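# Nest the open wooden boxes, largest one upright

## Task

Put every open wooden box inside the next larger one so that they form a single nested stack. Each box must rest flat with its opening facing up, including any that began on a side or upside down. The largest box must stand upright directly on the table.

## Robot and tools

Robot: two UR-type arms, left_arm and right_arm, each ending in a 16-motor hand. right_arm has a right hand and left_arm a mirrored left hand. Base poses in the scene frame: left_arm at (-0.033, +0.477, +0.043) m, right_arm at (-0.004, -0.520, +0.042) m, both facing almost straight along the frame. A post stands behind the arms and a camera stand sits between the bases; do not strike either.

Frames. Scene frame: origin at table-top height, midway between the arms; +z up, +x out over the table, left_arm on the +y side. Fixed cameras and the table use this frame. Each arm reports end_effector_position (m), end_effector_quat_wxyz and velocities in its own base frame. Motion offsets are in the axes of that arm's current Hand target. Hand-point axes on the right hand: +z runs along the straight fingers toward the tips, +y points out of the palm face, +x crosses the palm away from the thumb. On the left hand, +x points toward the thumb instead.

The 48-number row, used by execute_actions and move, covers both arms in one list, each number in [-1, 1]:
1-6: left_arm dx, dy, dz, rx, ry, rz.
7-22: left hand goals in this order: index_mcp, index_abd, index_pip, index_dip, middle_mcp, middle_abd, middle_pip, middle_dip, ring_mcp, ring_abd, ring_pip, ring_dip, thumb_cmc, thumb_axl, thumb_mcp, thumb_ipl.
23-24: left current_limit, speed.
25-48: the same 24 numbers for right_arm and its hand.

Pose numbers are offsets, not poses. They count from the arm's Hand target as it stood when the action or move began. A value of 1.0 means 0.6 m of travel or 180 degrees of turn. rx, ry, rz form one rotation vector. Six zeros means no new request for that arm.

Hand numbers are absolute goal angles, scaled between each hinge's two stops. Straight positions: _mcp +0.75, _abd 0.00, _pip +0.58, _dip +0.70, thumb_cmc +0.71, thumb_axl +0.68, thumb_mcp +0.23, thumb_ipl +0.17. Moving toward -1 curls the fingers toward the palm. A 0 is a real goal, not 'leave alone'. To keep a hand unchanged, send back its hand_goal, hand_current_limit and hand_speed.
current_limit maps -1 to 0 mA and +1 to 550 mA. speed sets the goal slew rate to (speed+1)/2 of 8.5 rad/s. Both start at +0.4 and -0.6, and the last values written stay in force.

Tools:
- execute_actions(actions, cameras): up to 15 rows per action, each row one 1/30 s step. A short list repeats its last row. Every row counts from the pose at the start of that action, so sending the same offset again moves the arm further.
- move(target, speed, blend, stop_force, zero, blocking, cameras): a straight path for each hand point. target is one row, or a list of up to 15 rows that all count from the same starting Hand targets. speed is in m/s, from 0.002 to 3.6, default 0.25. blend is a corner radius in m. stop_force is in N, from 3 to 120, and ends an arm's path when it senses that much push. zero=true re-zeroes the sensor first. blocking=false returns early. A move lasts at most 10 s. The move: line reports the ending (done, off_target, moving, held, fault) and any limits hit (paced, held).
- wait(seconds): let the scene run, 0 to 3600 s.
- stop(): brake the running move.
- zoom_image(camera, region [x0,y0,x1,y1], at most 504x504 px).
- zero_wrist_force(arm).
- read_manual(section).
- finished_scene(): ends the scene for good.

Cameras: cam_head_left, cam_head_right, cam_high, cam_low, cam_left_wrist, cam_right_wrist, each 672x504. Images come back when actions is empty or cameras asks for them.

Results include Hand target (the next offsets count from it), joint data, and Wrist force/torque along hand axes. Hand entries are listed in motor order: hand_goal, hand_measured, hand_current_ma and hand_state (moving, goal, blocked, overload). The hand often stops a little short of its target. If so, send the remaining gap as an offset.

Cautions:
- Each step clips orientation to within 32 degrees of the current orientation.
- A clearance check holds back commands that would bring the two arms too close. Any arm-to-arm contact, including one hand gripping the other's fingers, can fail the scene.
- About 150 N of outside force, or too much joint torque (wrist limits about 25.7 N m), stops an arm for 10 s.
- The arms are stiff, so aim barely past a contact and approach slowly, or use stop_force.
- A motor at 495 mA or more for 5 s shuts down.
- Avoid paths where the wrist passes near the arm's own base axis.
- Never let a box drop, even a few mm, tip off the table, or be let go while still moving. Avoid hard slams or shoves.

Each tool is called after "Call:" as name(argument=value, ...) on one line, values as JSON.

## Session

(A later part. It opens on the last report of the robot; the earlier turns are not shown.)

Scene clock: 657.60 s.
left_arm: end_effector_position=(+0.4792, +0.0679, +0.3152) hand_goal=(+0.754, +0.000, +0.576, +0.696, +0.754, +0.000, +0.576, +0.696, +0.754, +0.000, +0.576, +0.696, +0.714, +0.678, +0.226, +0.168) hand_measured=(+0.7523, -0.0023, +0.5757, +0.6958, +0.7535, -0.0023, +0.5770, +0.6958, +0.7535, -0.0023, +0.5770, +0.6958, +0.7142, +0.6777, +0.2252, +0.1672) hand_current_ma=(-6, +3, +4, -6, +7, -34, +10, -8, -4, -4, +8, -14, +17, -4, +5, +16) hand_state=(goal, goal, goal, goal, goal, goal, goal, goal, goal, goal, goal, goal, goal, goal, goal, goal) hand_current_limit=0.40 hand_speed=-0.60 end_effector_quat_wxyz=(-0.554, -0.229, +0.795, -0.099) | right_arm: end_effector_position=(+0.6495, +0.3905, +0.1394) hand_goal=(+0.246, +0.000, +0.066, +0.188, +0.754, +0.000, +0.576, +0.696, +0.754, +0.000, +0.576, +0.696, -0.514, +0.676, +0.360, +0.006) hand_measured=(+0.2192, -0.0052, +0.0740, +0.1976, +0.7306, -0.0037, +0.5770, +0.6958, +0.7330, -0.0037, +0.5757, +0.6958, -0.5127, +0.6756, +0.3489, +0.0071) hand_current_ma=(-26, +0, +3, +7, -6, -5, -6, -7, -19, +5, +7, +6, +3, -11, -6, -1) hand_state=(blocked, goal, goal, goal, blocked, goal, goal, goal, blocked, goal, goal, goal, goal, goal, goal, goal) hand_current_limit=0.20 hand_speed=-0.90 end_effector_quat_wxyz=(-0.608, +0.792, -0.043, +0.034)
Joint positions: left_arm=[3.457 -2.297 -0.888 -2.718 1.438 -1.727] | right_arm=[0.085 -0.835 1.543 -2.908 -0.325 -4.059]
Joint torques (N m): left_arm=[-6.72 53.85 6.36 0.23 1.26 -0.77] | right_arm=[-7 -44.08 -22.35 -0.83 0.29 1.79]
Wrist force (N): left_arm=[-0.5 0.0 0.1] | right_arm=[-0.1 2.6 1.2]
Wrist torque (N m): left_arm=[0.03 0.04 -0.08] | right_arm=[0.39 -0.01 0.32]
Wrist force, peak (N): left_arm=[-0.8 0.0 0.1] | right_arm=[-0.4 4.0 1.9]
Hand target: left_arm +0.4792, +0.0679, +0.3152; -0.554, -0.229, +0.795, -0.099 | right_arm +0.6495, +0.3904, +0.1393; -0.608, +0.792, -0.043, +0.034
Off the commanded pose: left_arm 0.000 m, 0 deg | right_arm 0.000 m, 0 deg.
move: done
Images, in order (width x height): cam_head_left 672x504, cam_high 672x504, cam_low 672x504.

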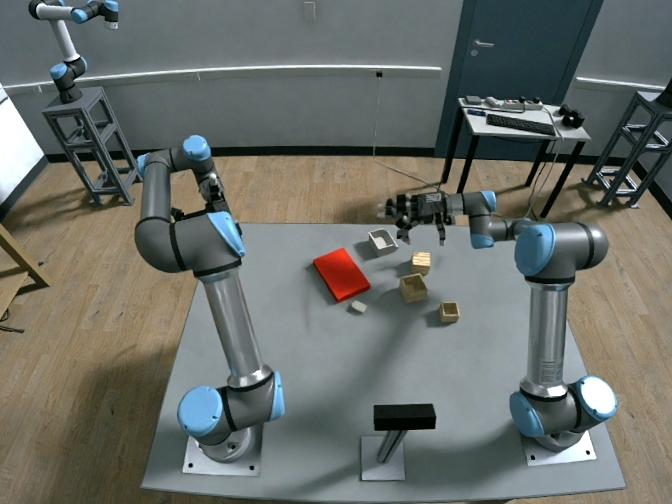

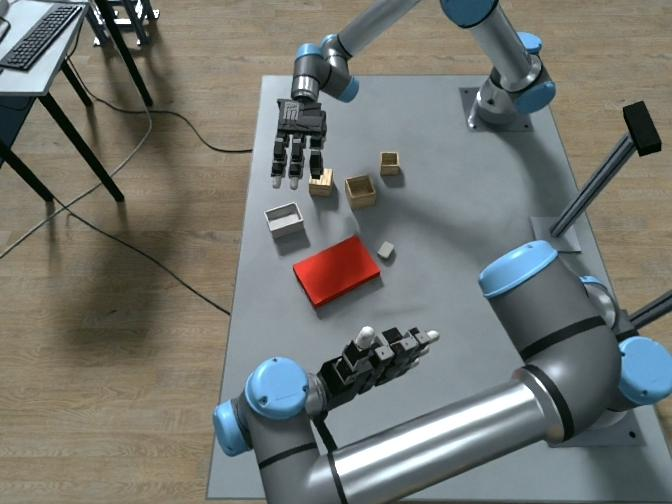

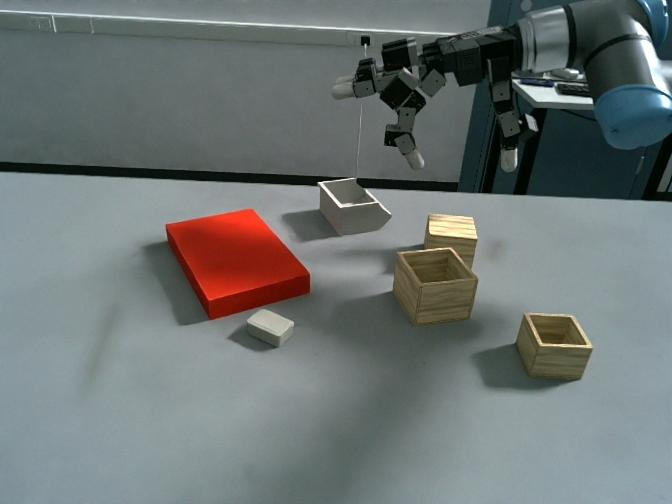

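Call:
move(target=[[0,0,0,0,0,0,0.754,0,0.576,0.696,0.754,0,0.576,0.696,0.754,0,0.576,0.696,0.714,0.678,0.226,0.168,0.4,-0.6,0,0.2001,0.0536,0,0,0,0.2466,0,0.0657,0.1884,0.754,0,0.576,0.696,0.754,0,0.576,0.696,-0.514,0.6766,0.36,0.0054,0.2,-0.95],[0,0,0,0,0,0,0.754,0,0.576,0.696,0.754,0,0.576,0.696,0.754,0,0.576,0.696,0.714,0.678,0.226,0.168,0.4,-0.6,0,0.2001,0.0536,0,0,0,-0.15,0,0.0657,0.1884,0.754,0,0.576,0.696,0.754,0,0.576,0.696,-0.514,0.6766,0.10,0.0054,0.2,-0.95]], speed=0.15, cameras=["cam_low","cam_head_left","cam_high"])

Call:
zoom_image(camera="cam_low", region=[380, 120, 620, 320])

Call:
zoom_image(camera="cam_high", region=[260, 110, 380, 210])

Scene clock: 676.03 s.
left_arm: end_effector_position=(+0.4792, +0.0679, +0.3152) hand_goal=(+0.754, +0.000, +0.576, +0.696, +0.754, +0.000, +0.576, +0.696, +0.754, +0.000, +0.576, +0.696, +0.714, +0.678, +0.226, +0.168) hand_measured=(+0.7535, -0.0023, +0.5770, +0.6958, +0.7535, -0.0023, +0.5757, +0.6971, +0.7523, -0.0023, +0.5770, +0.6958, +0.7142, +0.6777, +0.2252, +0.1672) hand_current_ma=(+5, +4, -2, -7, +2, -22, -8, -3, +2, -20, +21, -8, -1, -10, -1, +0) hand_state=(goal, goal, goal, goal, goal, goal, goal, goal, goal, goal, goal, goal, goal, goal, goal, goal) hand_current_limit=0.40 hand_speed=-0.60 end_effector_quat_wxyz=(-0.554, -0.229, +0.795, -0.099) | right_arm: end_effector_position=(+0.6496, +0.3905, +0.0150) hand_goal=(-0.150, +0.000, +0.066, +0.188, +0.754, +0.000, +0.576, +0.696, +0.754, +0.000, +0.576, +0.696, -0.514, +0.676, +0.100, +0.006) hand_measured=(+0.0890, -0.0052, +0.0753, +0.1976, +0.7269, -0.0037, +0.5770, +0.6958, +0.7293, -0.0037, +0.5757, +0.6958, -0.5127, +0.6756, +0.2430, +0.0128) hand_current_ma=(+10, +3, +1, +4, -7, -3, -4, -3, -21, +6, +9, +3, +2, -11, +37, -1) hand_state=(moving, goal, goal, goal, blocked, goal, goal, goal, blocked, goal, goal, goal, goal, goal, moving, goal) hand_current_limit=0.20 hand_speed=-0.95 end_effector_quat_wxyz=(-0.608, +0.792, -0.043, +0.034)
Joint positions: left_arm=[3.457 -2.297 -0.888 -2.718 1.438 -1.727] | right_arm=[0.085 -0.621 1.541 -3.119 -0.325 -4.059]
Joint torques (N m): left_arm=[-6.36 53.64 6.82 0.23 1.36 -0.5] | right_arm=[9.28 -47.88 -7.39 -3.35 -0.04 -1.34]
Wrist force (N): left_arm=[-0.6 0.0 0.0] | right_arm=[0.0 2.3 0.8]
Wrist torque (N m): left_arm=[0.03 0.07 -0.09] | right_arm=[0.38 -0.03 0.37]
Wrist force, peak (N): left_arm=[-0.7 0.2 0.0] | right_arm=[0.0 4.8 1.6]
Hand target: left_arm +0.4792, +0.0679, +0.3152; -0.554, -0.229, +0.795, -0.099 | right_arm +0.6496, +0.3905, +0.0150; -0.608, +0.792, -0.043, +0.034
Off the commanded pose: left_arm 0.000 m, 0 deg | right_arm 0.000 m, 0 deg.
move: done
Images, in order (width x height): cam_head_left 672x504, cam_high 672x504, cam_low 672x504.

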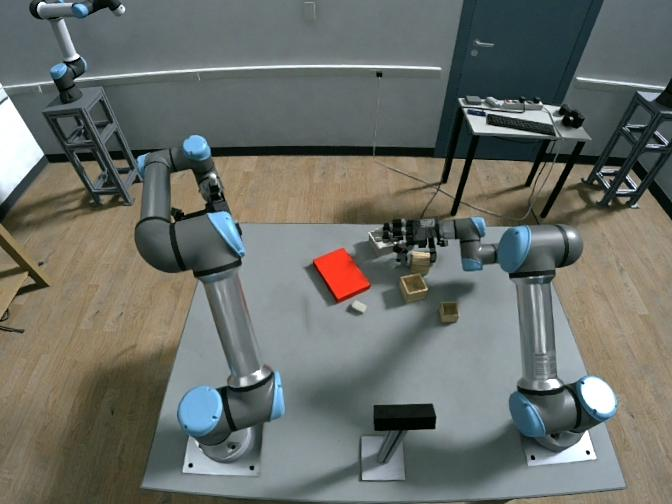

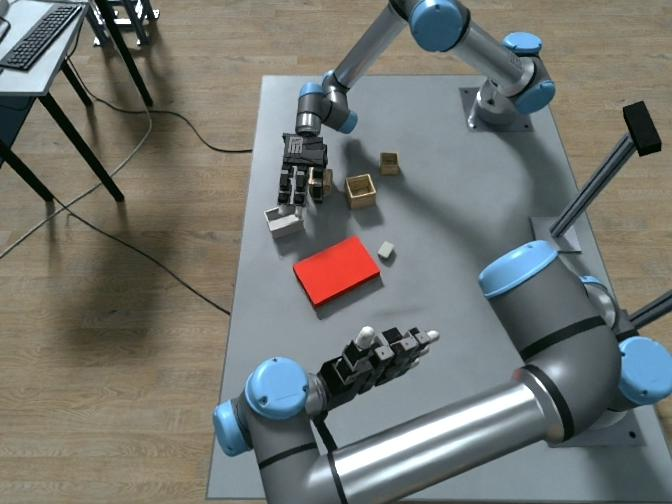

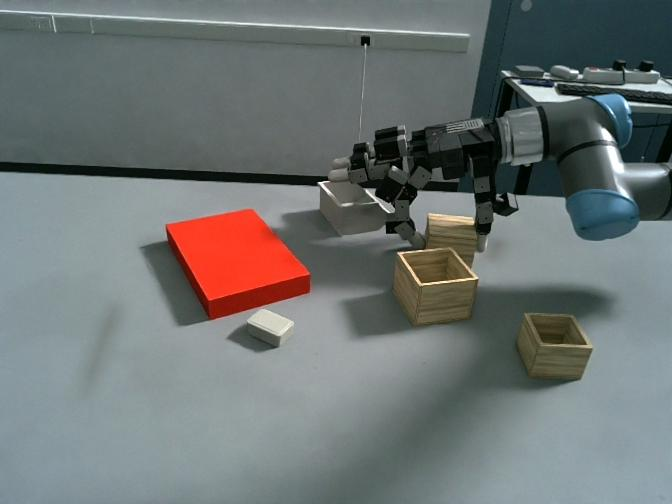

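Scaled by 2.100.

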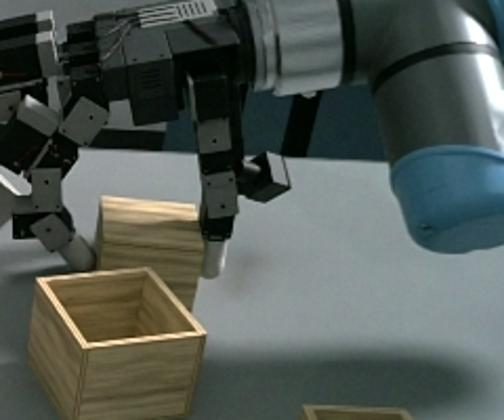

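Scaled by 4.200.

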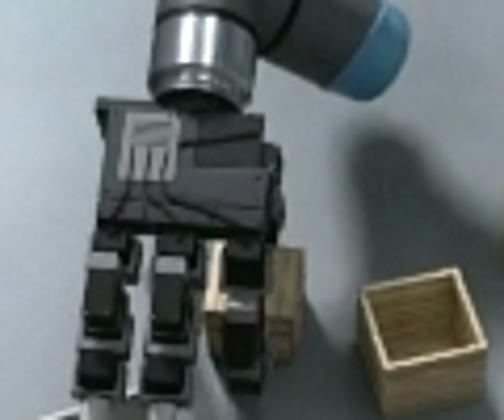

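Call:
wait(seconds=0.5)

Scene clock: 679.87 s.
left_arm: end_effector_position=(+0.4792, +0.0679, +0.3152) hand_goal=(+0.754, +0.000, +0.576, +0.696, +0.754, +0.000, +0.576, +0.696, +0.754, +0.000, +0.576, +0.696, +0.714, +0.678, +0.226, +0.168) hand_measured=(+0.7535, -0.0023, +0.5770, +0.6958, +0.7535, -0.0037, +0.5770, +0.6958, +0.7535, -0.0023, +0.5770, +0.6958, +0.7142, +0.6767, +0.2262, +0.1681) hand_current_ma=(+0, +4, +3, -25, +13, -3, -3, +3, -1, +1, +3, -5, +21, -10, +8, +10) hand_state=(goal, goal, goal, goal, goal, goal, goal, goal, goal, goal, goal, goal, goal, goal, goal, goal) hand_current_limit=0.40 hand_speed=-0.60 end_effector_quat_wxyz=(-0.554, -0.229, +0.795, -0.099) | right_arm: end_effector_position=(+0.6496, +0.3905, +0.0150) hand_goal=(-0.150, +0.000, +0.066, +0.188, +0.754, +0.000, +0.576, +0.696, +0.754, +0.000, +0.576, +0.696, -0.514, +0.676, +0.100, +0.006) hand_measured=(+0.0757, -0.0052, +0.0971, +0.1938, +0.7269, -0.0037, +0.5770, +0.6958, +0.7293, -0.0037, +0.5770, +0.6958, -0.5127, +0.6756, +0.2391, +0.0185) hand_current_ma=(+293, +1, +19, +2, -5, -1, -5, -8, -18, +10, +4, +6, +3, -7, +205, +6) hand_state=(blocked, goal, blocked, goal, blocked, goal, goal, goal, blocked, goal, goal, goal, goal, goal, blocked, goal) hand_current_limit=0.20 hand_speed=-0.95 end_effector_quat_wxyz=(-0.608, +0.792, -0.043, +0.034)
Joint positions: left_arm=[3.457 -2.297 -0.888 -2.718 1.438 -1.727] | right_arm=[0.085 -0.621 1.541 -3.119 -0.325 -4.059]
Joint torques (N m): left_arm=[-6.55 54.12 5.81 0.24 1.23 -0.39] | right_arm=[8.35 -48.08 -7.51 -3.39 0.43 -0.64]
Wrist force (N): left_arm=[-0.4 0.0 0.0] | right_arm=[-0.1 -1.8 0.1]
Wrist torque (N m): left_arm=[0.03 0.05 -0.07] | right_arm=[0.16 -0.01 0.41]
Wrist force, peak (N): left_arm=[-0.8 0.1 0.1] | right_arm=[0.0 2.5 0.8]
Hand target: left_arm +0.4792, +0.0679, +0.3152; -0.554, -0.229, +0.795, -0.099 | right_arm +0.6496, +0.3905, +0.0150; -0.608, +0.792, -0.043, +0.034
Off the commanded pose: left_arm 0.000 m, 0 deg | right_arm 0.000 m, 0 deg.
wait: 0.50 s; at rest from the start

Call:
move(target=[[0,0,0,0,0,0,0.754,0,0.576,0.696,0.754,0,0.576,0.696,0.754,0,0.576,0.696,0.714,0.678,0.226,0.168,0.4,-0.6,0,-0.161,-0.0431,0,0,0,-0.15,0,0.0657,0.1884,0.754,0,0.576,0.696,0.754,0,0.576,0.696,-0.514,0.6766,0.10,0.0054,0.2,-0.95],[0,0,0,0,0,0,0.754,0,0.576,0.696,0.754,0,0.576,0.696,0.754,0,0.576,0.696,0.714,0.678,0.226,0.168,0.4,-0.6,-0.12,-0.0983,-0.3188,0.01285,0.04522,-0.27525,-0.15,0,0.0657,0.1884,0.754,0,0.576,0.696,0.754,0,0.576,0.696,-0.514,0.6766,0.10,0.0054,0.2,-0.95]], speed=[0.08,0.18], blend=0.01, cameras=["cam_low","cam_head_left","cam_high","cam_right_wrist"])

Call:
zoom_image(camera="cam_low", region=[420, 120, 672, 320])

Call:
zoom_image(camera="cam_high", region=[280, 60, 400, 180])

Scene clock: 699.87 s.
left_arm: end_effector_position=(+0.4792, +0.0679, +0.3152) hand_goal=(+0.754, +0.000, +0.576, +0.696, +0.754, +0.000, +0.576, +0.696, +0.754, +0.000, +0.576, +0.696, +0.714, +0.678, +0.226, +0.168) hand_measured=(+0.7523, -0.0023, +0.5770, +0.6958, +0.7535, -0.0023, +0.5770, +0.6958, +0.7523, -0.0023, +0.5770, +0.6958, +0.7142, +0.6767, +0.2262, +0.1672) hand_current_ma=(+3, -1, +4, -15, +4, -6, -7, +7, +4, +8, +13, -7, -3, -5, +18, +5) hand_state=(goal, goal, goal, goal, goal, goal, goal, goal, goal, goal, goal, goal, goal, goal, goal, goal) hand_current_limit=0.40 hand_speed=-0.60 end_effector_quat_wxyz=(-0.554, -0.229, +0.795, -0.099) | right_arm: end_effector_position=(+0.5594, +0.2298, +0.1215) hand_goal=(-0.150, +0.000, +0.066, +0.188, +0.754, +0.000, +0.576, +0.696, +0.754, +0.000, +0.576, +0.696, -0.514, +0.676, +0.100, +0.006) hand_measured=(+0.0564, +0.0095, +0.1304, +0.2206, +0.7281, +0.0036, +0.5770, +0.6958, +0.7306, +0.0021, +0.5770, +0.6958, -0.5027, +0.6756, +0.2183, +0.0309) hand_current_ma=(+258, +8, +55, +26, -9, -1, -5, -6, -25, +11, +6, +3, +11, -10, +169, +23) hand_state=(blocked, goal, blocked, blocked, blocked, goal, goal, goal, blocked, goal, goal, goal, goal, goal, blocked, blocked) hand_current_limit=0.20 hand_speed=-0.95 end_effector_quat_wxyz=(-0.549, +0.721, +0.251, +0.341)
Joint positions: left_arm=[3.457 -2.297 -0.888 -2.718 1.438 -1.727] | right_arm=[-0.223 -1.242 2.258 -2.568 -0.166 -5.622]
Joint torques (N m): left_arm=[-5.68 54.17 6.43 0.03 1.4 -0.4] | right_arm=[-8.38 -26.13 -10.5 -4.15 3.39 1.72]
Wrist force (N): left_arm=[-0.5 0.0 0.0] | right_arm=[-0.8 2.3 2.0]
Wrist torque (N m): left_arm=[0.03 0.05 -0.07] | right_arm=[0.25 0.15 0.36]
Wrist force, peak (N): left_arm=[-0.8 0.0 -0.1] | right_arm=[0.0 4.0 1.5]
Hand target: left_arm +0.4792, +0.0679, +0.3152; -0.554, -0.229, +0.795, -0.099 | right_arm +0.5593, +0.2298, +0.1213; -0.549, +0.721, +0.251, +0.340
Off the commanded pose: left_arm 0.000 m, 0 deg | right_arm 0.000 m, 0 deg.
move: done
cam_right_wrist: T_world_to_cam=[[-0.08876, -0.16098, -0.98296, 0.24242], [-0.83839, -0.52075, 0.16099, 0.52656], [-0.53779, 0.8384, -0.08875, 0.23933]] pos_world=[0.59169, 0.11258, 0.17476]
Images, in order (width x height): cam_head_left 672x504, cam_high 672x504, cam_low 672x504, cam_right_wrist 672x504.

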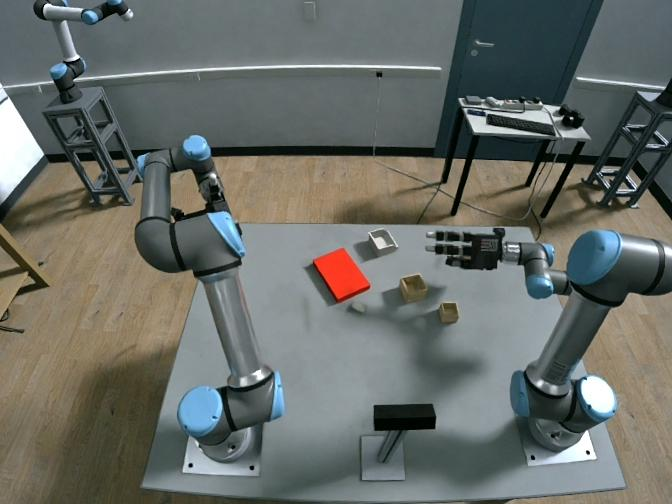

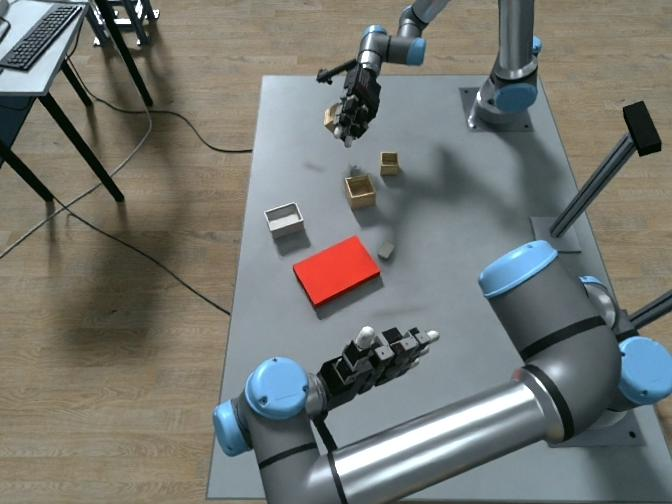

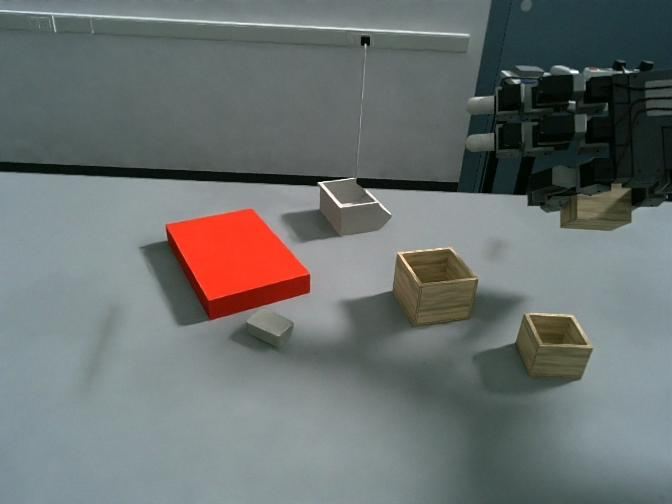

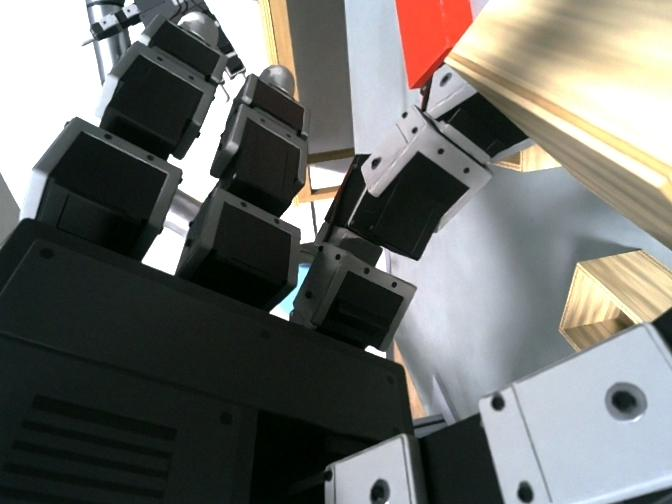

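Scaled by 2.000.

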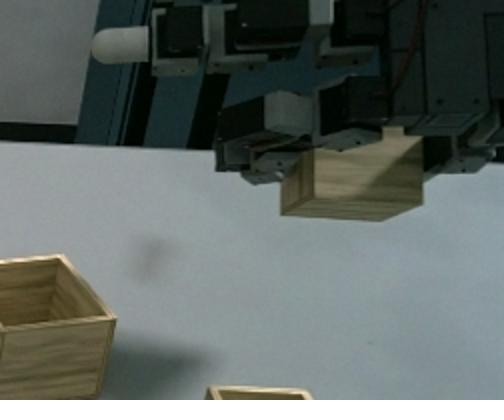

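Scaled by 4.200.

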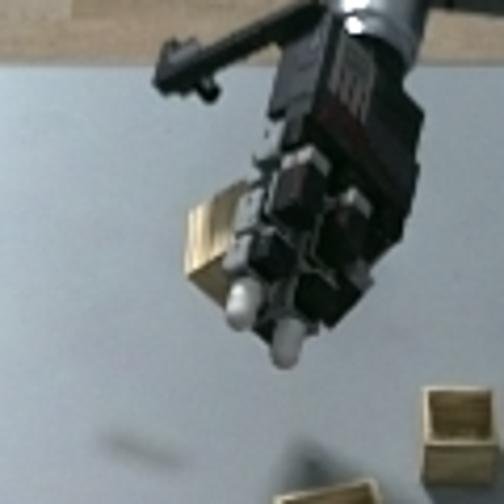

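Call:
move(target=[0,0,0,0,0,0,0.754,0,0.576,0.696,0.754,0,0.576,0.696,0.754,0,0.576,0.696,0.714,0.678,0.226,0.168,0.4,-0.6,-0.0996,0.0807,0.0216,0,0,0,-0.15,0,0.0657,0.1884,0.754,0,0.576,0.696,0.754,0,0.576,0.696,-0.514,0.6766,0.10,0.0054,0.2,-0.95], speed=0.1)

Call:
move(target=[0,0,0,0,0,0,0.754,0,0.576,0.696,0.754,0,0.576,0.696,0.754,0,0.576,0.696,0.714,0.678,0.226,0.168,0.4,-0.6,-0.0153,0.0124,0.0033,0,0,0,-0.15,0,0.0657,0.1884,0.754,0,0.576,0.696,0.754,0,0.576,0.696,-0.514,0.6766,0.10,0.0054,0.2,-0.95], speed=0.01, stop_force=3, cameras=["cam_low","cam_high"])

Scene clock: 717.27 s.
left_arm: end_effector_position=(+0.4792, +0.0679, +0.3152) hand_goal=(+0.754, +0.000, +0.576, +0.696, +0.754, +0.000, +0.576, +0.696, +0.754, +0.000, +0.576, +0.696, +0.714, +0.678, +0.226, +0.168) hand_measured=(+0.7535, -0.0023, +0.5770, +0.6958, +0.7535, -0.0023, +0.5770, +0.6958, +0.7523, -0.0023, +0.5770, +0.6958, +0.7142, +0.6777, +0.2262, +0.1681) hand_current_ma=(+4, -6, +22, -9, +1, -6, -6, -7, +4, -9, +8, +8, +9, -1, +9, +0) hand_state=(goal, goal, goal, goal, goal, goal, goal, goal, goal, goal, goal, goal, goal, goal, goal, goal) hand_current_limit=0.40 hand_speed=-0.60 end_effector_quat_wxyz=(-0.554, -0.229, +0.795, -0.099) | right_arm: end_effector_position=(+0.5594, +0.2298, +0.0434) hand_goal=(-0.150, +0.000, +0.066, +0.188, +0.754, +0.000, +0.576, +0.696, +0.754, +0.000, +0.576, +0.696, -0.514, +0.676, +0.100, +0.006) hand_measured=(+0.0564, +0.0109, +0.1304, +0.2206, +0.7281, +0.0036, +0.5770, +0.6958, +0.7293, +0.0021, +0.5757, +0.6958, -0.5027, +0.6756, +0.2173, +0.0309) hand_current_ma=(+263, +11, +55, +24, -4, +2, -4, -11, -18, +8, +7, +4, +11, -12, +164, +21) hand_state=(blocked, goal, blocked, blocked, blocked, goal, goal, goal, blocked, goal, goal, goal, goal, goal, blocked, blocked) hand_current_limit=0.20 hand_speed=-0.95 end_effector_quat_wxyz=(-0.549, +0.721, +0.251, +0.340)
Joint positions: left_arm=[3.457 -2.297 -0.888 -2.718 1.438 -1.727] | right_arm=[-0.224 -1.026 2.276 -2.801 -0.166 -5.623]
Joint torques (N m): left_arm=[-6.24 53.52 5.56 0.13 1.31 -0.38] | right_arm=[9.22 -30.8 -1.82 -2.55 0.58 -1.3]
Wrist force (N): left_arm=[-0.4 -0.1 0.1] | right_arm=[-0.8 2.3 1.9]
Wrist torque (N m): left_arm=[0.02 0.04 -0.07] | right_arm=[0.23 0.15 0.36]
Wrist force, peak (N): left_arm=[-0.8 0.3 0.2] | right_arm=[-1.5 3.3 2.1]
Hand target: left_arm +0.4792, +0.0679, +0.3152; -0.554, -0.229, +0.795, -0.099 | right_arm +0.5594, +0.2299, +0.0433; -0.549, +0.721, +0.251, +0.340
Off the commanded pose: left_arm 0.000 m, 0 deg | right_arm 0.000 m, 0 deg.
move: done

Scene clock: 718.87 s.
left_arm: end_effector_position=(+0.4792, +0.0679, +0.3152) hand_goal=(+0.754, +0.000, +0.576, +0.696, +0.754, +0.000, +0.576, +0.696, +0.754, +0.000, +0.576, +0.696, +0.714, +0.678, +0.226, +0.168) hand_measured=(+0.7535, -0.0023, +0.5770, +0.6971, +0.7523, -0.0037, +0.5770, +0.6958, +0.7535, -0.0023, +0.5770, +0.6958, +0.7142, +0.6777, +0.2262, +0.1681) hand_current_ma=(+5, +5, +14, -9, +0, -3, +1, -11, -2, +2, +8, -2, +9, +0, -4, +6) hand_state=(goal, goal, goal, goal, goal, goal, goal, goal, goal, goal, goal, goal, goal, goal, goal, goal) hand_current_limit=0.40 hand_speed=-0.60 end_effector_quat_wxyz=(-0.554, -0.229, +0.795, -0.099) | right_arm: end_effector_position=(+0.5594, +0.2298, +0.0354) hand_goal=(-0.150, +0.000, +0.066, +0.188, +0.754, +0.000, +0.576, +0.696, +0.754, +0.000, +0.576, +0.696, -0.514, +0.676, +0.100, +0.006) hand_measured=(+0.0564, -0.0066, +0.1304, +0.2206, +0.7281, +0.0036, +0.5770, +0.6958, +0.7293, +0.0036, +0.5757, +0.6958, -0.5090, +0.6756, +0.2173, +0.0309) hand_current_ma=(+261, -4, +49, +25, -8, -3, -4, -8, -23, +6, +7, +8, +4, -13, +163, +19) hand_state=(blocked, goal, blocked, blocked, blocked, goal, goal, goal, blocked, goal, goal, goal, goal, goal, blocked, blocked) hand_current_limit=0.20 hand_speed=-0.95 end_effector_quat_wxyz=(-0.549, +0.721, +0.251, +0.340)
Joint positions: left_arm=[3.457 -2.297 -0.888 -2.718 1.438 -1.727] | right_arm=[-0.224 -1.002 2.275 -2.823 -0.166 -5.624]
Joint torques (N m): left_arm=[-6.03 54.23 5.95 0.11 1.3 -0.05] | right_arm=[7.9 -46.53 -2.62 -0.38 0.86 -1.49]
Wrist force (N): left_arm=[-0.5 0.2 0.0] | right_arm=[0.3 2.2 1.9]
Wrist torque (N m): left_arm=[0.06 0.06 -0.08] | right_arm=[0.26 0.08 0.50]
Wrist force, peak (N): left_arm=[-0.7 0.0 0.2] | right_arm=[-0.7 2.7 1.9]
Hand target: left_arm +0.4792, +0.0679, +0.3152; -0.554, -0.229, +0.795, -0.099 | right_arm +0.5594, +0.2299, +0.0354; -0.549, +0.721, +0.251, +0.340 (not the last commanded pose)
Off the commanded pose: left_arm 0.000 m, 0 deg | right_arm 0.004 m, 0 deg.
move: contact (right_arm)
Images, in order (width x height): cam_high 672x504, cam_low 672x504.

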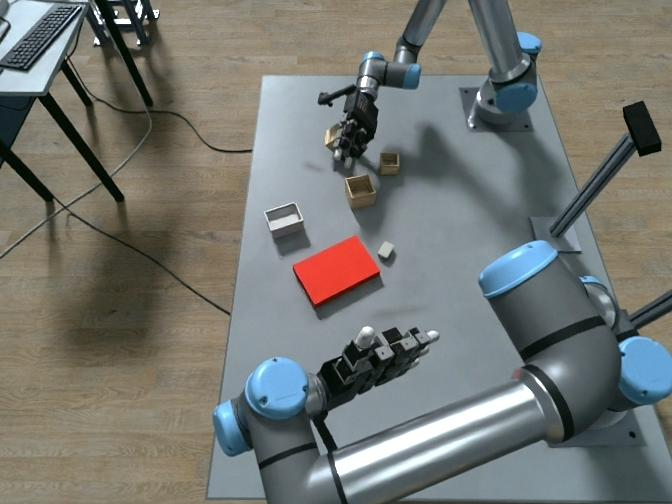

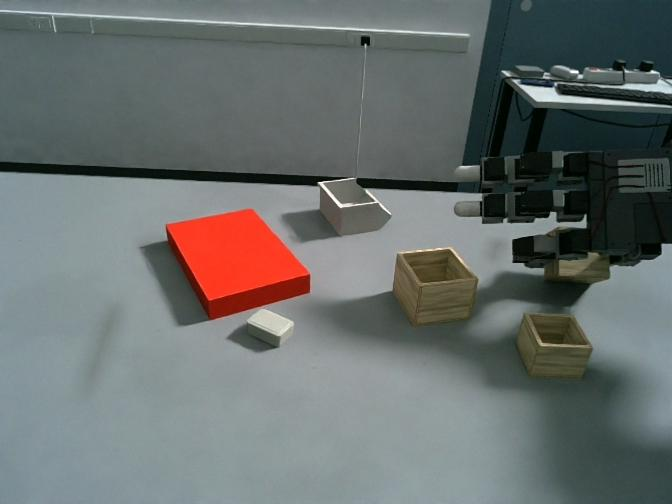

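Call:
move(target=[[0,0,0,0,0,0,0.754,0,0.576,0.696,0.754,0,0.576,0.696,0.754,0,0.576,0.696,0.714,0.678,0.226,0.168,0.4,-0.6,-0.0138,-0.0085,-0.0023,0,0,0,-0.15,0,0.0657,0.1884,0.754,0,0.576,0.696,0.754,0,0.576,0.696,-0.514,0.6766,0.10,0.0054,0.2,-0.95],[0,0,0,0,0,0,0.754,0,0.576,0.696,0.754,0,0.576,0.696,0.754,0,0.576,0.696,0.714,0.678,0.226,0.168,0.4,-0.6,-0.0282,-0.0173,-0.0047,0,0,0,-0.15,0,0.0657,0.1884,0.754,0,0.576,0.696,0.754,0,0.576,0.696,-0.514,0.6766,0.10,0.0054,0.2,-0.95],[0,0,0,0,0,0,0.754,0,0.576,0.696,0.754,0,0.576,0.696,0.754,0,0.576,0.696,0.714,0.678,0.226,0.168,0.4,-0.6,-0.0438,-0.0243,-0.0065,0,0,0,-0.15,0,0.0657,0.1884,0.754,0,0.576,0.696,0.754,0,0.576,0.696,-0.514,0.6766,0.10,0.0054,0.2,-0.95]], speed=0.02, blend=0.003, cameras=["cam_low","cam_high"])

Call:
zoom_image(camera="cam_low", region=[472, 160, 672, 320])

Call:
zoom_image(camera="cam_high", region=[290, 80, 390, 180])

Scene clock: 730.60 s.
left_arm: end_effector_position=(+0.4792, +0.0679, +0.3152) hand_goal=(+0.754, +0.000, +0.576, +0.696, +0.754, +0.000, +0.576, +0.696, +0.754, +0.000, +0.576, +0.696, +0.714, +0.678, +0.226, +0.168) hand_measured=(+0.7535, -0.0023, +0.5770, +0.6958, +0.7535, -0.0023, +0.5770, +0.6958, +0.7535, -0.0037, +0.5757, +0.6958, +0.7142, +0.6777, +0.2262, +0.1672) hand_current_ma=(+10, +0, +2, -22, +7, -2, -12, +5, -2, +12, +8, -4, +12, -8, +2, +0) hand_state=(goal, goal, goal, goal, goal, goal, goal, goal, goal, goal, goal, goal, goal, goal, goal, goal) hand_current_limit=0.40 hand_speed=-0.60 end_effector_quat_wxyz=(-0.554, -0.229, +0.795, -0.099) | right_arm: end_effector_position=(+0.5309, +0.2303, +0.0249) hand_goal=(-0.150, +0.000, +0.066, +0.188, +0.754, +0.000, +0.576, +0.696, +0.754, +0.000, +0.576, +0.696, -0.514, +0.676, +0.100, +0.006) hand_measured=(+0.0528, -0.0360, +0.1304, +0.2206, +0.7281, +0.0036, +0.5770, +0.6958, +0.7293, +0.0021, +0.5770, +0.6958, -0.4952, +0.6767, +0.2163, +0.0376) hand_current_ma=(+252, -12, +50, +20, -12, +0, -5, -7, -15, +6, +7, +6, +15, -8, +168, +28) hand_state=(blocked, blocked, blocked, blocked, blocked, goal, goal, goal, blocked, goal, goal, goal, goal, goal, blocked, blocked) hand_current_limit=0.20 hand_speed=-0.95 end_effector_quat_wxyz=(-0.549, +0.721, +0.251, +0.340)
Joint positions: left_arm=[3.457 -2.297 -0.888 -2.718 1.438 -1.727] | right_arm=[-0.238 -1.02 2.354 -2.8 -0.167 -5.708]
Joint torques (N m): left_arm=[-5.34 53.54 6.03 0 1.09 -0.18] | right_arm=[-3.16 -44.61 -12.69 -0.48 0.69 -0.28]
Wrist force (N): left_arm=[-0.4 0.0 0.0] | right_arm=[0.5 0.4 1.8]
Wrist torque (N m): left_arm=[0.03 0.04 -0.06] | right_arm=[0.14 0.10 0.50]
Wrist force, peak (N): left_arm=[-0.8 -0.1 0.0] | right_arm=[-0.5 2.7 2.4]
Hand target: left_arm +0.4792, +0.0679, +0.3152; -0.554, -0.229, +0.795, -0.099 | right_arm +0.5310, +0.2304, +0.0249; -0.549, +0.721, +0.251, +0.340
Off the commanded pose: left_arm 0.000 m, 0 deg | right_arm 0.000 m, 0 deg.
move: done
Images, in order (width x height): cam_high 672x504, cam_low 672x504.

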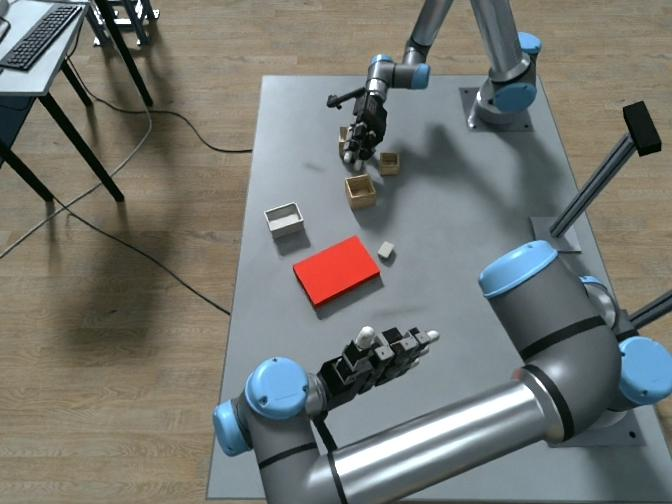

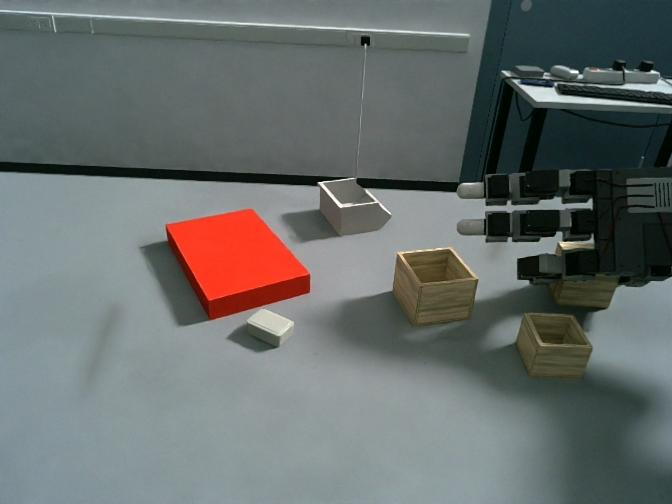

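Scaled by 2.520.

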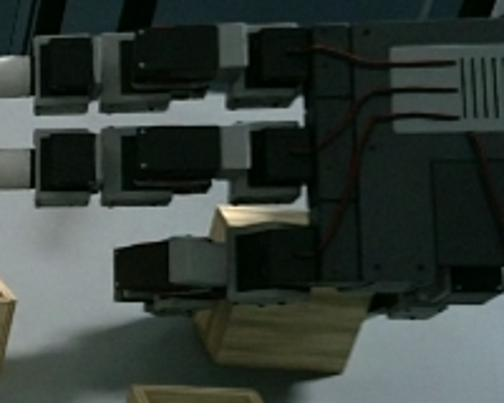

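Scaled by 5.040.

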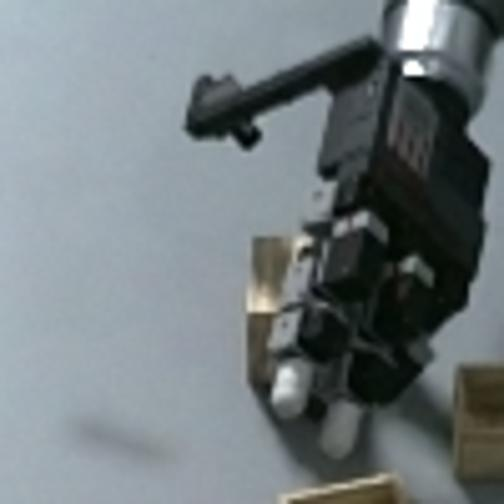

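Call:
move(target=[[0,0,0,0,0,0,0.754,0,0.576,0.696,0.754,0,0.576,0.696,0.754,0,0.576,0.696,0.714,0.678,0.226,0.168,0.4,-0.6,0,0,0,0,0,0,0.2466,0,0.0657,0.1884,0.754,0,0.576,0.696,0.754,0,0.576,0.696,-0.514,0.6766,0.36,0.0054,0.2,-0.9],[0,0,0,0,0,0,0.754,0,0.576,0.696,0.754,0,0.576,0.696,0.754,0,0.576,0.696,0.714,0.678,0.226,0.168,0.4,-0.6,0.0305,0.0423,0.0113,0,-0.0719,0.2683,0.2466,0,0.0657,0.1884,0.754,0,0.576,0.696,0.754,0,0.576,0.696,-0.514,0.6766,0.36,0.0054,0.2,-0.9]], speed=0.15, cameras=["cam_low","cam_high"])

Call:
zoom_image(camera="cam_low", region=[472, 160, 672, 320])

Call:
zoom_image(camera="cam_high", region=[290, 80, 390, 180])

Scene clock: 747.50 s.
left_arm: end_effector_position=(+0.4792, +0.0679, +0.3152) hand_goal=(+0.754, +0.000, +0.576, +0.696, +0.754, +0.000, +0.576, +0.696, +0.754, +0.000, +0.576, +0.696, +0.714, +0.678, +0.226, +0.168) hand_measured=(+0.7535, -0.0023, +0.5770, +0.6958, +0.7535, -0.0023, +0.5770, +0.6958, +0.7535, -0.0023, +0.5770, +0.6958, +0.7142, +0.6767, +0.2262, +0.1672) hand_current_ma=(+3, -19, -4, -18, +6, -6, +3, -5, -21, -6, +3, -1, +11, -14, -3, +3) hand_state=(goal, goal, goal, goal, goal, goal, goal, goal, goal, goal, goal, goal, goal, goal, goal, goal) hand_current_limit=0.40 hand_speed=-0.60 end_effector_quat_wxyz=(-0.554, -0.229, +0.795, -0.099) | right_arm: end_effector_position=(+0.5628, +0.2299, +0.0220) hand_goal=(+0.246, +0.000, +0.066, +0.188, +0.754, +0.000, +0.576, +0.696, +0.754, +0.000, +0.576, +0.696, -0.514, +0.676, +0.360, +0.006) hand_measured=(+0.2192, -0.0008, +0.0740, +0.1964, +0.7281, +0.0021, +0.5770, +0.6958, +0.7293, +0.0021, +0.5757, +0.6958, -0.5115, +0.6756, +0.3499, +0.0090) hand_current_ma=(-29, +0, +2, +6, -8, -8, -8, -5, -22, +10, +2, +7, +3, -9, -7, -2) hand_state=(blocked, goal, goal, goal, blocked, goal, goal, goal, blocked, goal, goal, goal, goal, goal, goal, goal) hand_current_limit=0.20 hand_speed=-0.90 end_effector_quat_wxyz=(-0.609, +0.793, -0.007, +0.006)
Joint positions: left_arm=[3.457 -2.297 -0.888 -2.718 1.438 -1.727] | right_arm=[-0.18 -0.991 1.874 -1.909 -0.307 -5.279]
Joint torques (N m): left_arm=[-6.44 53.69 5.47 -0.04 1.28 -0.09] | right_arm=[-7.59 -54.08 -13.57 -2.5 2.93 1.81]
Wrist force (N): left_arm=[-0.7 0.0 0.1] | right_arm=[0.2 3.0 1.4]
Wrist torque (N m): left_arm=[0.01 0.07 -0.10] | right_arm=[0.44 -0.07 0.52]
Wrist force, peak (N): left_arm=[-0.8 0.2 0.0] | right_arm=[0.3 3.2 1.5]
Hand target: left_arm +0.4792, +0.0679, +0.3152; -0.554, -0.229, +0.795, -0.099 | right_arm +0.5628, +0.2298, +0.0221; -0.609, +0.793, -0.007, +0.006
Off the commanded pose: left_arm 0.000 m, 0 deg | right_arm 0.000 m, 0 deg.
move: done
Images, in order (width x height): cam_high 672x504, cam_low 672x504.

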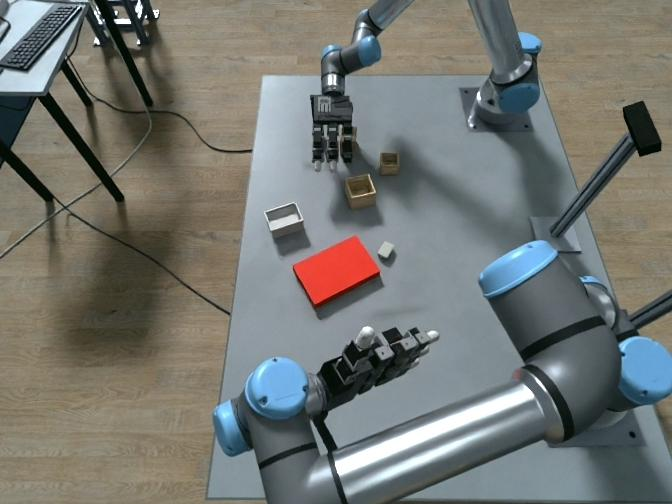

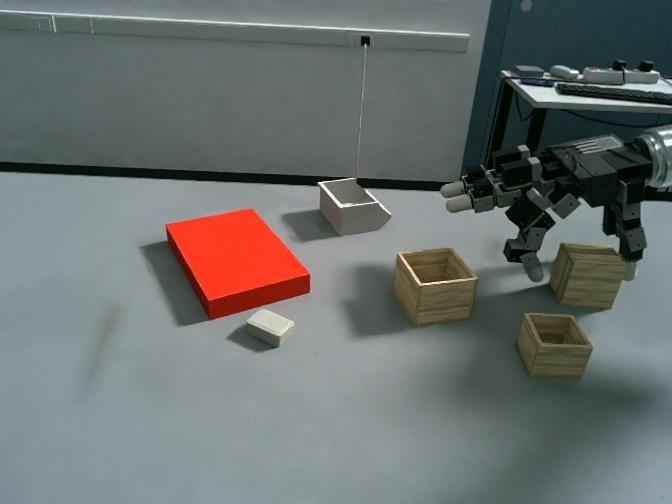

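Scaled by 2.520.

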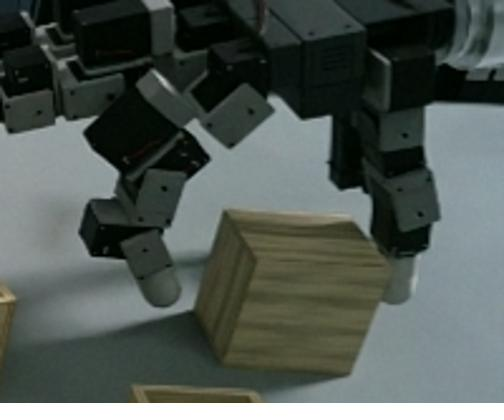

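Scaled by 5.040.

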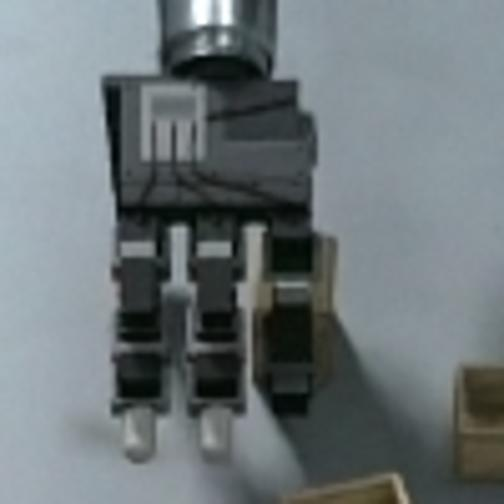

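Call:
move(target=[[0,0,0,0,0,0,0.754,0,0.576,0.696,0.754,0,0.576,0.696,0.754,0,0.576,0.696,0.714,0.678,0.226,0.168,0.4,-0.6,-0.0133,0,0,0,0,0,0.2466,0,0.0657,0.1884,0.754,0,0.576,0.696,0.754,0,0.576,0.696,-0.514,0.6766,0.36,0.0054,0.2,-0.94],[0,0,0,0,0,0,0.754,0,0.576,0.696,0.754,0,0.576,0.696,0.754,0,0.576,0.696,0.714,0.678,0.226,0.168,0.4,-0.6,-0.0133,0,0,0,0,0,-0.15,0,0.0657,0.1884,0.754,0,0.576,0.696,0.754,0,0.576,0.696,-0.514,0.6766,0.10,0.0054,0.2,-0.94]], speed=0.05)

Call:
wait(seconds=0.5)

Scene clock: 757.87 s.
left_arm: end_effector_position=(+0.4792, +0.0679, +0.3152) hand_goal=(+0.754, +0.000, +0.576, +0.696, +0.754, +0.000, +0.576, +0.696, +0.754, +0.000, +0.576, +0.696, +0.714, +0.678, +0.226, +0.168) hand_measured=(+0.7535, -0.0023, +0.5770, +0.6958, +0.7535, -0.0037, +0.5770, +0.6958, +0.7535, -0.0037, +0.5770, +0.6958, +0.7142, +0.6777, +0.2262, +0.1681) hand_current_ma=(+2, -6, -5, -2, +16, -9, -17, +3, +9, +1, +4, +6, +13, -3, +18, +25) hand_state=(goal, goal, goal, goal, goal, goal, goal, goal, goal, goal, goal, goal, goal, goal, goal, goal) hand_current_limit=0.40 hand_speed=-0.60 end_effector_quat_wxyz=(-0.554, -0.229, +0.795, -0.099) | right_arm: end_effector_position=(+0.5549, +0.2299, +0.0221) hand_goal=(-0.150, +0.000, +0.066, +0.188, +0.754, +0.000, +0.576, +0.696, +0.754, +0.000, +0.576, +0.696, -0.514, +0.676, +0.100, +0.006) hand_measured=(+0.0902, -0.0008, +0.0753, +0.1976, +0.7269, +0.0036, +0.5770, +0.6958, +0.7293, +0.0021, +0.5757, +0.6958, -0.5140, +0.6756, +0.2420, +0.0138) hand_current_ma=(+26, +1, +2, +8, -6, +1, -5, -14, -22, +5, +6, +8, +1, -9, +50, +2) hand_state=(moving, goal, goal, goal, blocked, goal, goal, goal, blocked, goal, goal, goal, goal, goal, moving, goal) hand_current_limit=0.20 hand_speed=-0.94 end_effector_quat_wxyz=(-0.609, +0.793, -0.007, +0.006)
Joint positions: left_arm=[3.457 -2.297 -0.888 -2.718 1.438 -1.727] | right_arm=[-0.182 -1.004 1.897 -1.913 -0.308 -5.285]
Joint torques (N m): left_arm=[-5.21 53.45 5.86 -0.19 1.28 0.22] | right_arm=[9.1 -34.47 -6.97 0.18 2.93 1.85]
Wrist force (N): left_arm=[-0.6 0.1 0.0] | right_arm=[0.2 2.5 0.6]
Wrist torque (N m): left_arm=[0.05 0.06 -0.08] | right_arm=[0.46 -0.07 0.43]
Wrist force, peak (N): left_arm=[-0.7 -0.2 0.0] | right_arm=[0.2 3.3 1.5]
Hand target: left_arm +0.4792, +0.0679, +0.3152; -0.554, -0.229, +0.795, -0.099 | right_arm +0.5549, +0.2299, +0.0221; -0.609, +0.793, -0.007, +0.006
Off the commanded pose: left_arm 0.000 m, 0 deg | right_arm 0.000 m, 0 deg.
move: done

Scene clock: 758.37 s.
left_arm: end_effector_position=(+0.4792, +0.0679, +0.3152) hand_goal=(+0.754, +0.000, +0.576, +0.696, +0.754, +0.000, +0.576, +0.696, +0.754, +0.000, +0.576, +0.696, +0.714, +0.678, +0.226, +0.168) hand_measured=(+0.7535, -0.0023, +0.5770, +0.6958, +0.7535, -0.0023, +0.5770, +0.6958, +0.7535, -0.0023, +0.5770, +0.6958, +0.7142, +0.6777, +0.2262, +0.1672) hand_current_ma=(+12, -6, +13, -14, +7, -8, -6, +2, +14, -3, +0, +7, +7, -8, +7, +7) hand_state=(goal, goal, goal, goal, goal, goal, goal, goal, goal, goal, goal, goal, goal, goal, goal, goal) hand_current_limit=0.40 hand_speed=-0.60 end_effector_quat_wxyz=(-0.554, -0.229, +0.795, -0.099) | right_arm: end_effector_position=(+0.5549, +0.2299, +0.0221) hand_goal=(-0.150, +0.000, +0.066, +0.188, +0.754, +0.000, +0.576, +0.696, +0.754, +0.000, +0.576, +0.696, -0.514, +0.676, +0.100, +0.006) hand_measured=(+0.0878, -0.0008, +0.0804, +0.1951, +0.7281, +0.0036, +0.5770, +0.6958, +0.7293, +0.0021, +0.5757, +0.6958, -0.5140, +0.6756, +0.2391, +0.0138) hand_current_ma=(+153, +3, +11, +2, -8, +1, -10, -8, -22, +7, +3, +5, +1, -7, +181, +2) hand_state=(moving, goal, moving, moving, blocked, goal, goal, goal, blocked, goal, goal, goal, goal, goal, moving, goal) hand_current_limit=0.20 hand_speed=-0.94 end_effector_quat_wxyz=(-0.609, +0.793, -0.007, +0.006)
Joint positions: left_arm=[3.457 -2.297 -0.888 -2.718 1.438 -1.727] | right_arm=[-0.182 -1.004 1.897 -1.913 -0.308 -5.285]
Joint torques (N m): left_arm=[-4.87 54.47 4.97 -0.11 1.26 0.07] | right_arm=[9.21 -34.68 -7.2 0.19 2.59 1.98]
Wrist force (N): left_arm=[-0.7 -0.1 0.1] | right_arm=[-0.1 -0.5 -0.4]
Wrist torque (N m): left_arm=[0.00 0.08 -0.09] | right_arm=[0.24 -0.05 0.43]
Wrist force, peak (N): left_arm=[-0.8 0.1 -0.2] | right_arm=[0.0 2.1 0.7]
Hand target: left_arm +0.4792, +0.0679, +0.3152; -0.554, -0.229, +0.795, -0.099 | right_arm +0.5549, +0.2299, +0.0221; -0.609, +0.793, -0.007, +0.006
Off the commanded pose: left_arm 0.000 m, 0 deg | right_arm 0.000 m, 0 deg.
wait: 0.50 s; at rest by 0.17 s

Call:
move(target=[[0,0,0,0,0,0,0.754,0,0.576,0.696,0.754,0,0.576,0.696,0.754,0,0.576,0.696,0.714,0.678,0.226,0.168,0.4,-0.6,0,-0.0805,-0.0216,0,0,0,-0.15,0,0.0657,0.1884,0.754,0,0.576,0.696,0.754,0,0.576,0.696,-0.514,0.6766,0.10,0.0054,0.2,-0.95],[0,0,0,0,0,0,0.754,0,0.576,0.696,0.754,0,0.576,0.696,0.754,0,0.576,0.696,0.714,0.678,0.226,0.168,0.4,-0.6,-0.0532,-0.0459,-0.0123,0,0.0719,-0.2683,-0.15,0,0.0657,0.1884,0.754,0,0.576,0.696,0.754,0,0.576,0.696,-0.514,0.6766,0.10,0.0054,0.2,-0.95]], speed=[0.06,0.15], cameras=["cam_low","cam_high"])

Call:
zoom_image(camera="cam_low", region=[472, 160, 672, 320])

Call:
zoom_image(camera="cam_high", region=[290, 80, 390, 180])

Call:
move(target=[0,0,0,0,0,0,0.754,0,0.576,0.696,0.754,0,0.576,0.696,0.754,0,0.576,0.696,0.714,0.678,0.226,0.168,0.4,-0.6,-0.0255,0.0207,0.0055,0,0,0,-0.15,0,0.0657,0.1884,0.754,0,0.576,0.696,0.754,0,0.576,0.696,-0.514,0.6766,0.10,0.0054,0.2,-0.95], speed=0.01, stop_force=3)

Scene clock: 781.83 s.
left_arm: end_effector_position=(+0.4792, +0.0679, +0.3152) hand_goal=(+0.754, +0.000, +0.576, +0.696, +0.754, +0.000, +0.576, +0.696, +0.754, +0.000, +0.576, +0.696, +0.714, +0.678, +0.226, +0.168) hand_measured=(+0.7535, -0.0023, +0.5770, +0.6958, +0.7523, -0.0023, +0.5770, +0.6958, +0.7535, -0.0023, +0.5770, +0.6958, +0.7142, +0.6777, +0.2262, +0.1672) hand_current_ma=(-3, +1, +16, -24, -8, -8, -13, -15, -2, +0, +10, +2, +6, +4, +5, +11) hand_state=(goal, goal, goal, goal, goal, goal, goal, goal, goal, goal, goal, goal, goal, goal, goal, goal) hand_current_limit=0.40 hand_speed=-0.60 end_effector_quat_wxyz=(-0.554, -0.229, +0.795, -0.099) | right_arm: end_effector_position=(+0.5229, +0.2304, +0.0506) hand_goal=(-0.150, +0.000, +0.066, +0.188, +0.754, +0.000, +0.576, +0.696, +0.754, +0.000, +0.576, +0.696, -0.514, +0.676, +0.100, +0.006) hand_measured=(+0.0564, +0.0109, +0.1317, +0.2206, +0.7281, +0.0036, +0.5770, +0.6958, +0.7293, +0.0036, +0.5770, +0.6958, -0.5052, +0.6756, +0.2173, +0.0300) hand_current_ma=(+260, +4, +53, +22, -10, +1, -4, -6, -22, +9, +4, +6, +4, -9, +171, +20) hand_state=(blocked, goal, blocked, blocked, blocked, goal, goal, goal, blocked, goal, goal, goal, goal, goal, blocked, blocked) hand_current_limit=0.20 hand_speed=-0.95 end_effector_quat_wxyz=(-0.549, +0.721, +0.251, +0.340)
Joint positions: left_arm=[3.457 -2.297 -0.888 -2.718 1.438 -1.727] | right_arm=[-0.242 -1.119 2.376 -2.698 -0.168 -5.735]
Joint torques (N m): left_arm=[-5.28 53.8 7.21 -0.41 1.33 0.25] | right_arm=[9.87 -24.93 -11.16 -2.06 0.81 -1.62]
Wrist force (N): left_arm=[-0.6 0.2 0.1] | right_arm=[-0.6 2.4 2.0]
Wrist torque (N m): left_arm=[0.04 0.06 -0.09] | right_arm=[0.26 0.12 0.43]
Wrist force, peak (N): left_arm=[-0.8 0.2 -0.2] | right_arm=[0.1 3.9 1.7]
Hand target: left_arm +0.4792, +0.0679, +0.3152; -0.554, -0.229, +0.795, -0.099 | right_arm +0.5229, +0.2305, +0.0506; -0.549, +0.721, +0.251, +0.340
Off the commanded pose: left_arm 0.000 m, 0 deg | right_arm 0.000 m, 0 deg.
move: done
Images, in order (width x height): cam_high 672x504, cam_low 672x504.

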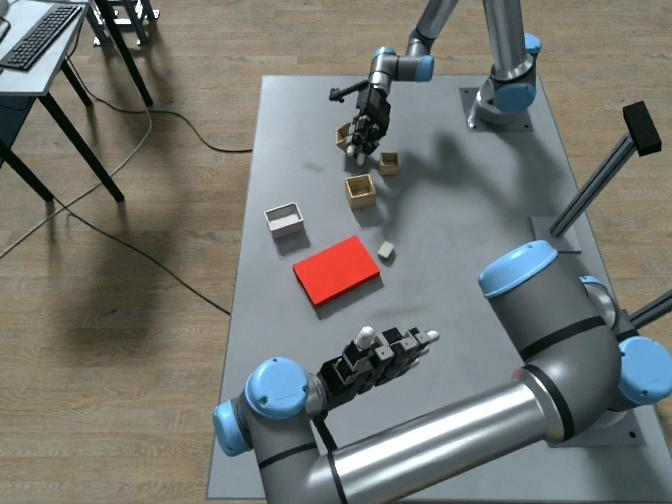

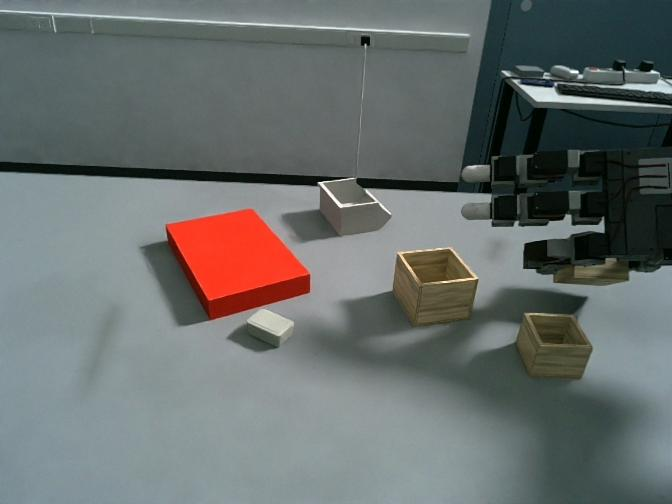

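Scaled by 2.520.

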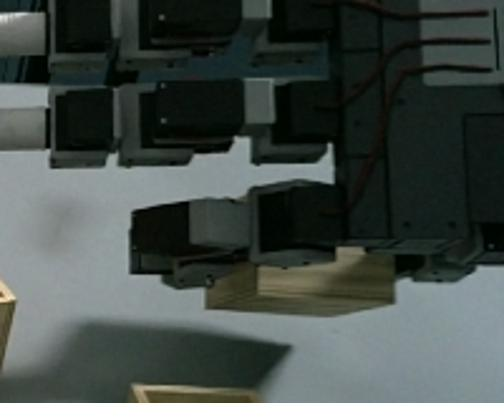

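Scaled by 5.040.

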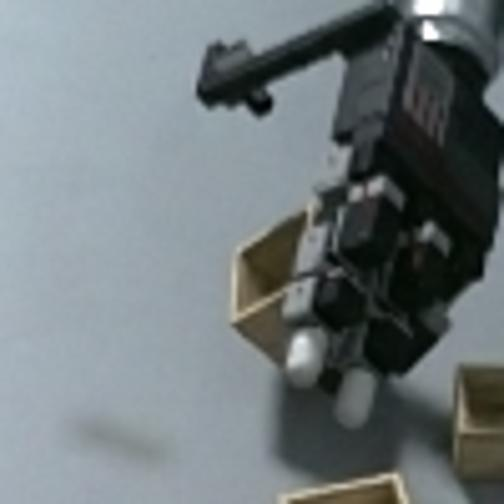

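Scene clock: 784.13 s.
left_arm: end_effector_position=(+0.4792, +0.0679, +0.3152) hand_goal=(+0.754, +0.000, +0.576, +0.696, +0.754, +0.000, +0.576, +0.696, +0.754, +0.000, +0.576, +0.696, +0.714, +0.678, +0.226, +0.168) hand_measured=(+0.7535, -0.0037, +0.5770, +0.6958, +0.7535, -0.0023, +0.5770, +0.6958, +0.7535, -0.0023, +0.5770, +0.6958, +0.7142, +0.6777, +0.2262, +0.1672) hand_current_ma=(+2, -3, +6, -6, +11, -12, -5, +0, -2, +1, +9, -9, +32, +0, +24, +7) hand_state=(goal, goal, goal, goal, goal, goal, goal, goal, goal, goal, goal, goal, goal, goal, goal, goal) hand_current_limit=0.40 hand_speed=-0.60 end_effector_quat_wxyz=(-0.554, -0.229, +0.795, -0.099) | right_arm: end_effector_position=(+0.5229, +0.2305, +0.0355) hand_goal=(-0.150, +0.000, +0.066, +0.188, +0.754, +0.000, +0.576, +0.696, +0.754, +0.000, +0.576, +0.696, -0.514, +0.676, +0.100, +0.006) hand_measured=(+0.0564, +0.0021, +0.1304, +0.2206, +0.7281, +0.0036, +0.5770, +0.6958, +0.7293, +0.0036, +0.5757, +0.6958, -0.5077, +0.6746, +0.2173, +0.0300) hand_current_ma=(+260, +2, +51, +22, -10, -4, -8, -10, -22, +8, +5, +3, +4, -9, +167, +17) hand_state=(blocked, goal, blocked, blocked, blocked, goal, goal, goal, blocked, goal, goal, goal, goal, goal, blocked, blocked) hand_current_limit=0.20 hand_speed=-0.95 end_effector_quat_wxyz=(-0.549, +0.721, +0.251, +0.340)
Joint positions: left_arm=[3.457 -2.297 -0.888 -2.718 1.438 -1.727] | right_arm=[-0.242 -1.07 2.376 -2.746 -0.168 -5.736]
Joint torques (N m): left_arm=[-4.92 53.3 6.16 -0.2 1.28 0.31] | right_arm=[7.59 -43.41 -0.5 -0.49 0.49 -1.46]
Wrist force (N): left_arm=[-0.5 -0.1 0.0] | right_arm=[-0.5 2.2 2.2]
Wrist torque (N m): left_arm=[0.01 0.04 -0.07] | right_arm=[0.23 0.12 0.39]
Wrist force, peak (N): left_arm=[-0.8 0.3 0.1] | right_arm=[-0.8 2.4 2.1]
Hand target: left_arm +0.4792, +0.0679, +0.3152; -0.554, -0.229, +0.795, -0.099 | right_arm +0.5229, +0.2305, +0.0355; -0.549, +0.721, +0.251, +0.340 (not the last commanded pose)
Off the commanded pose: left_arm 0.000 m, 0 deg | right_arm 0.005 m, 0 deg.
move: contact (right_arm)


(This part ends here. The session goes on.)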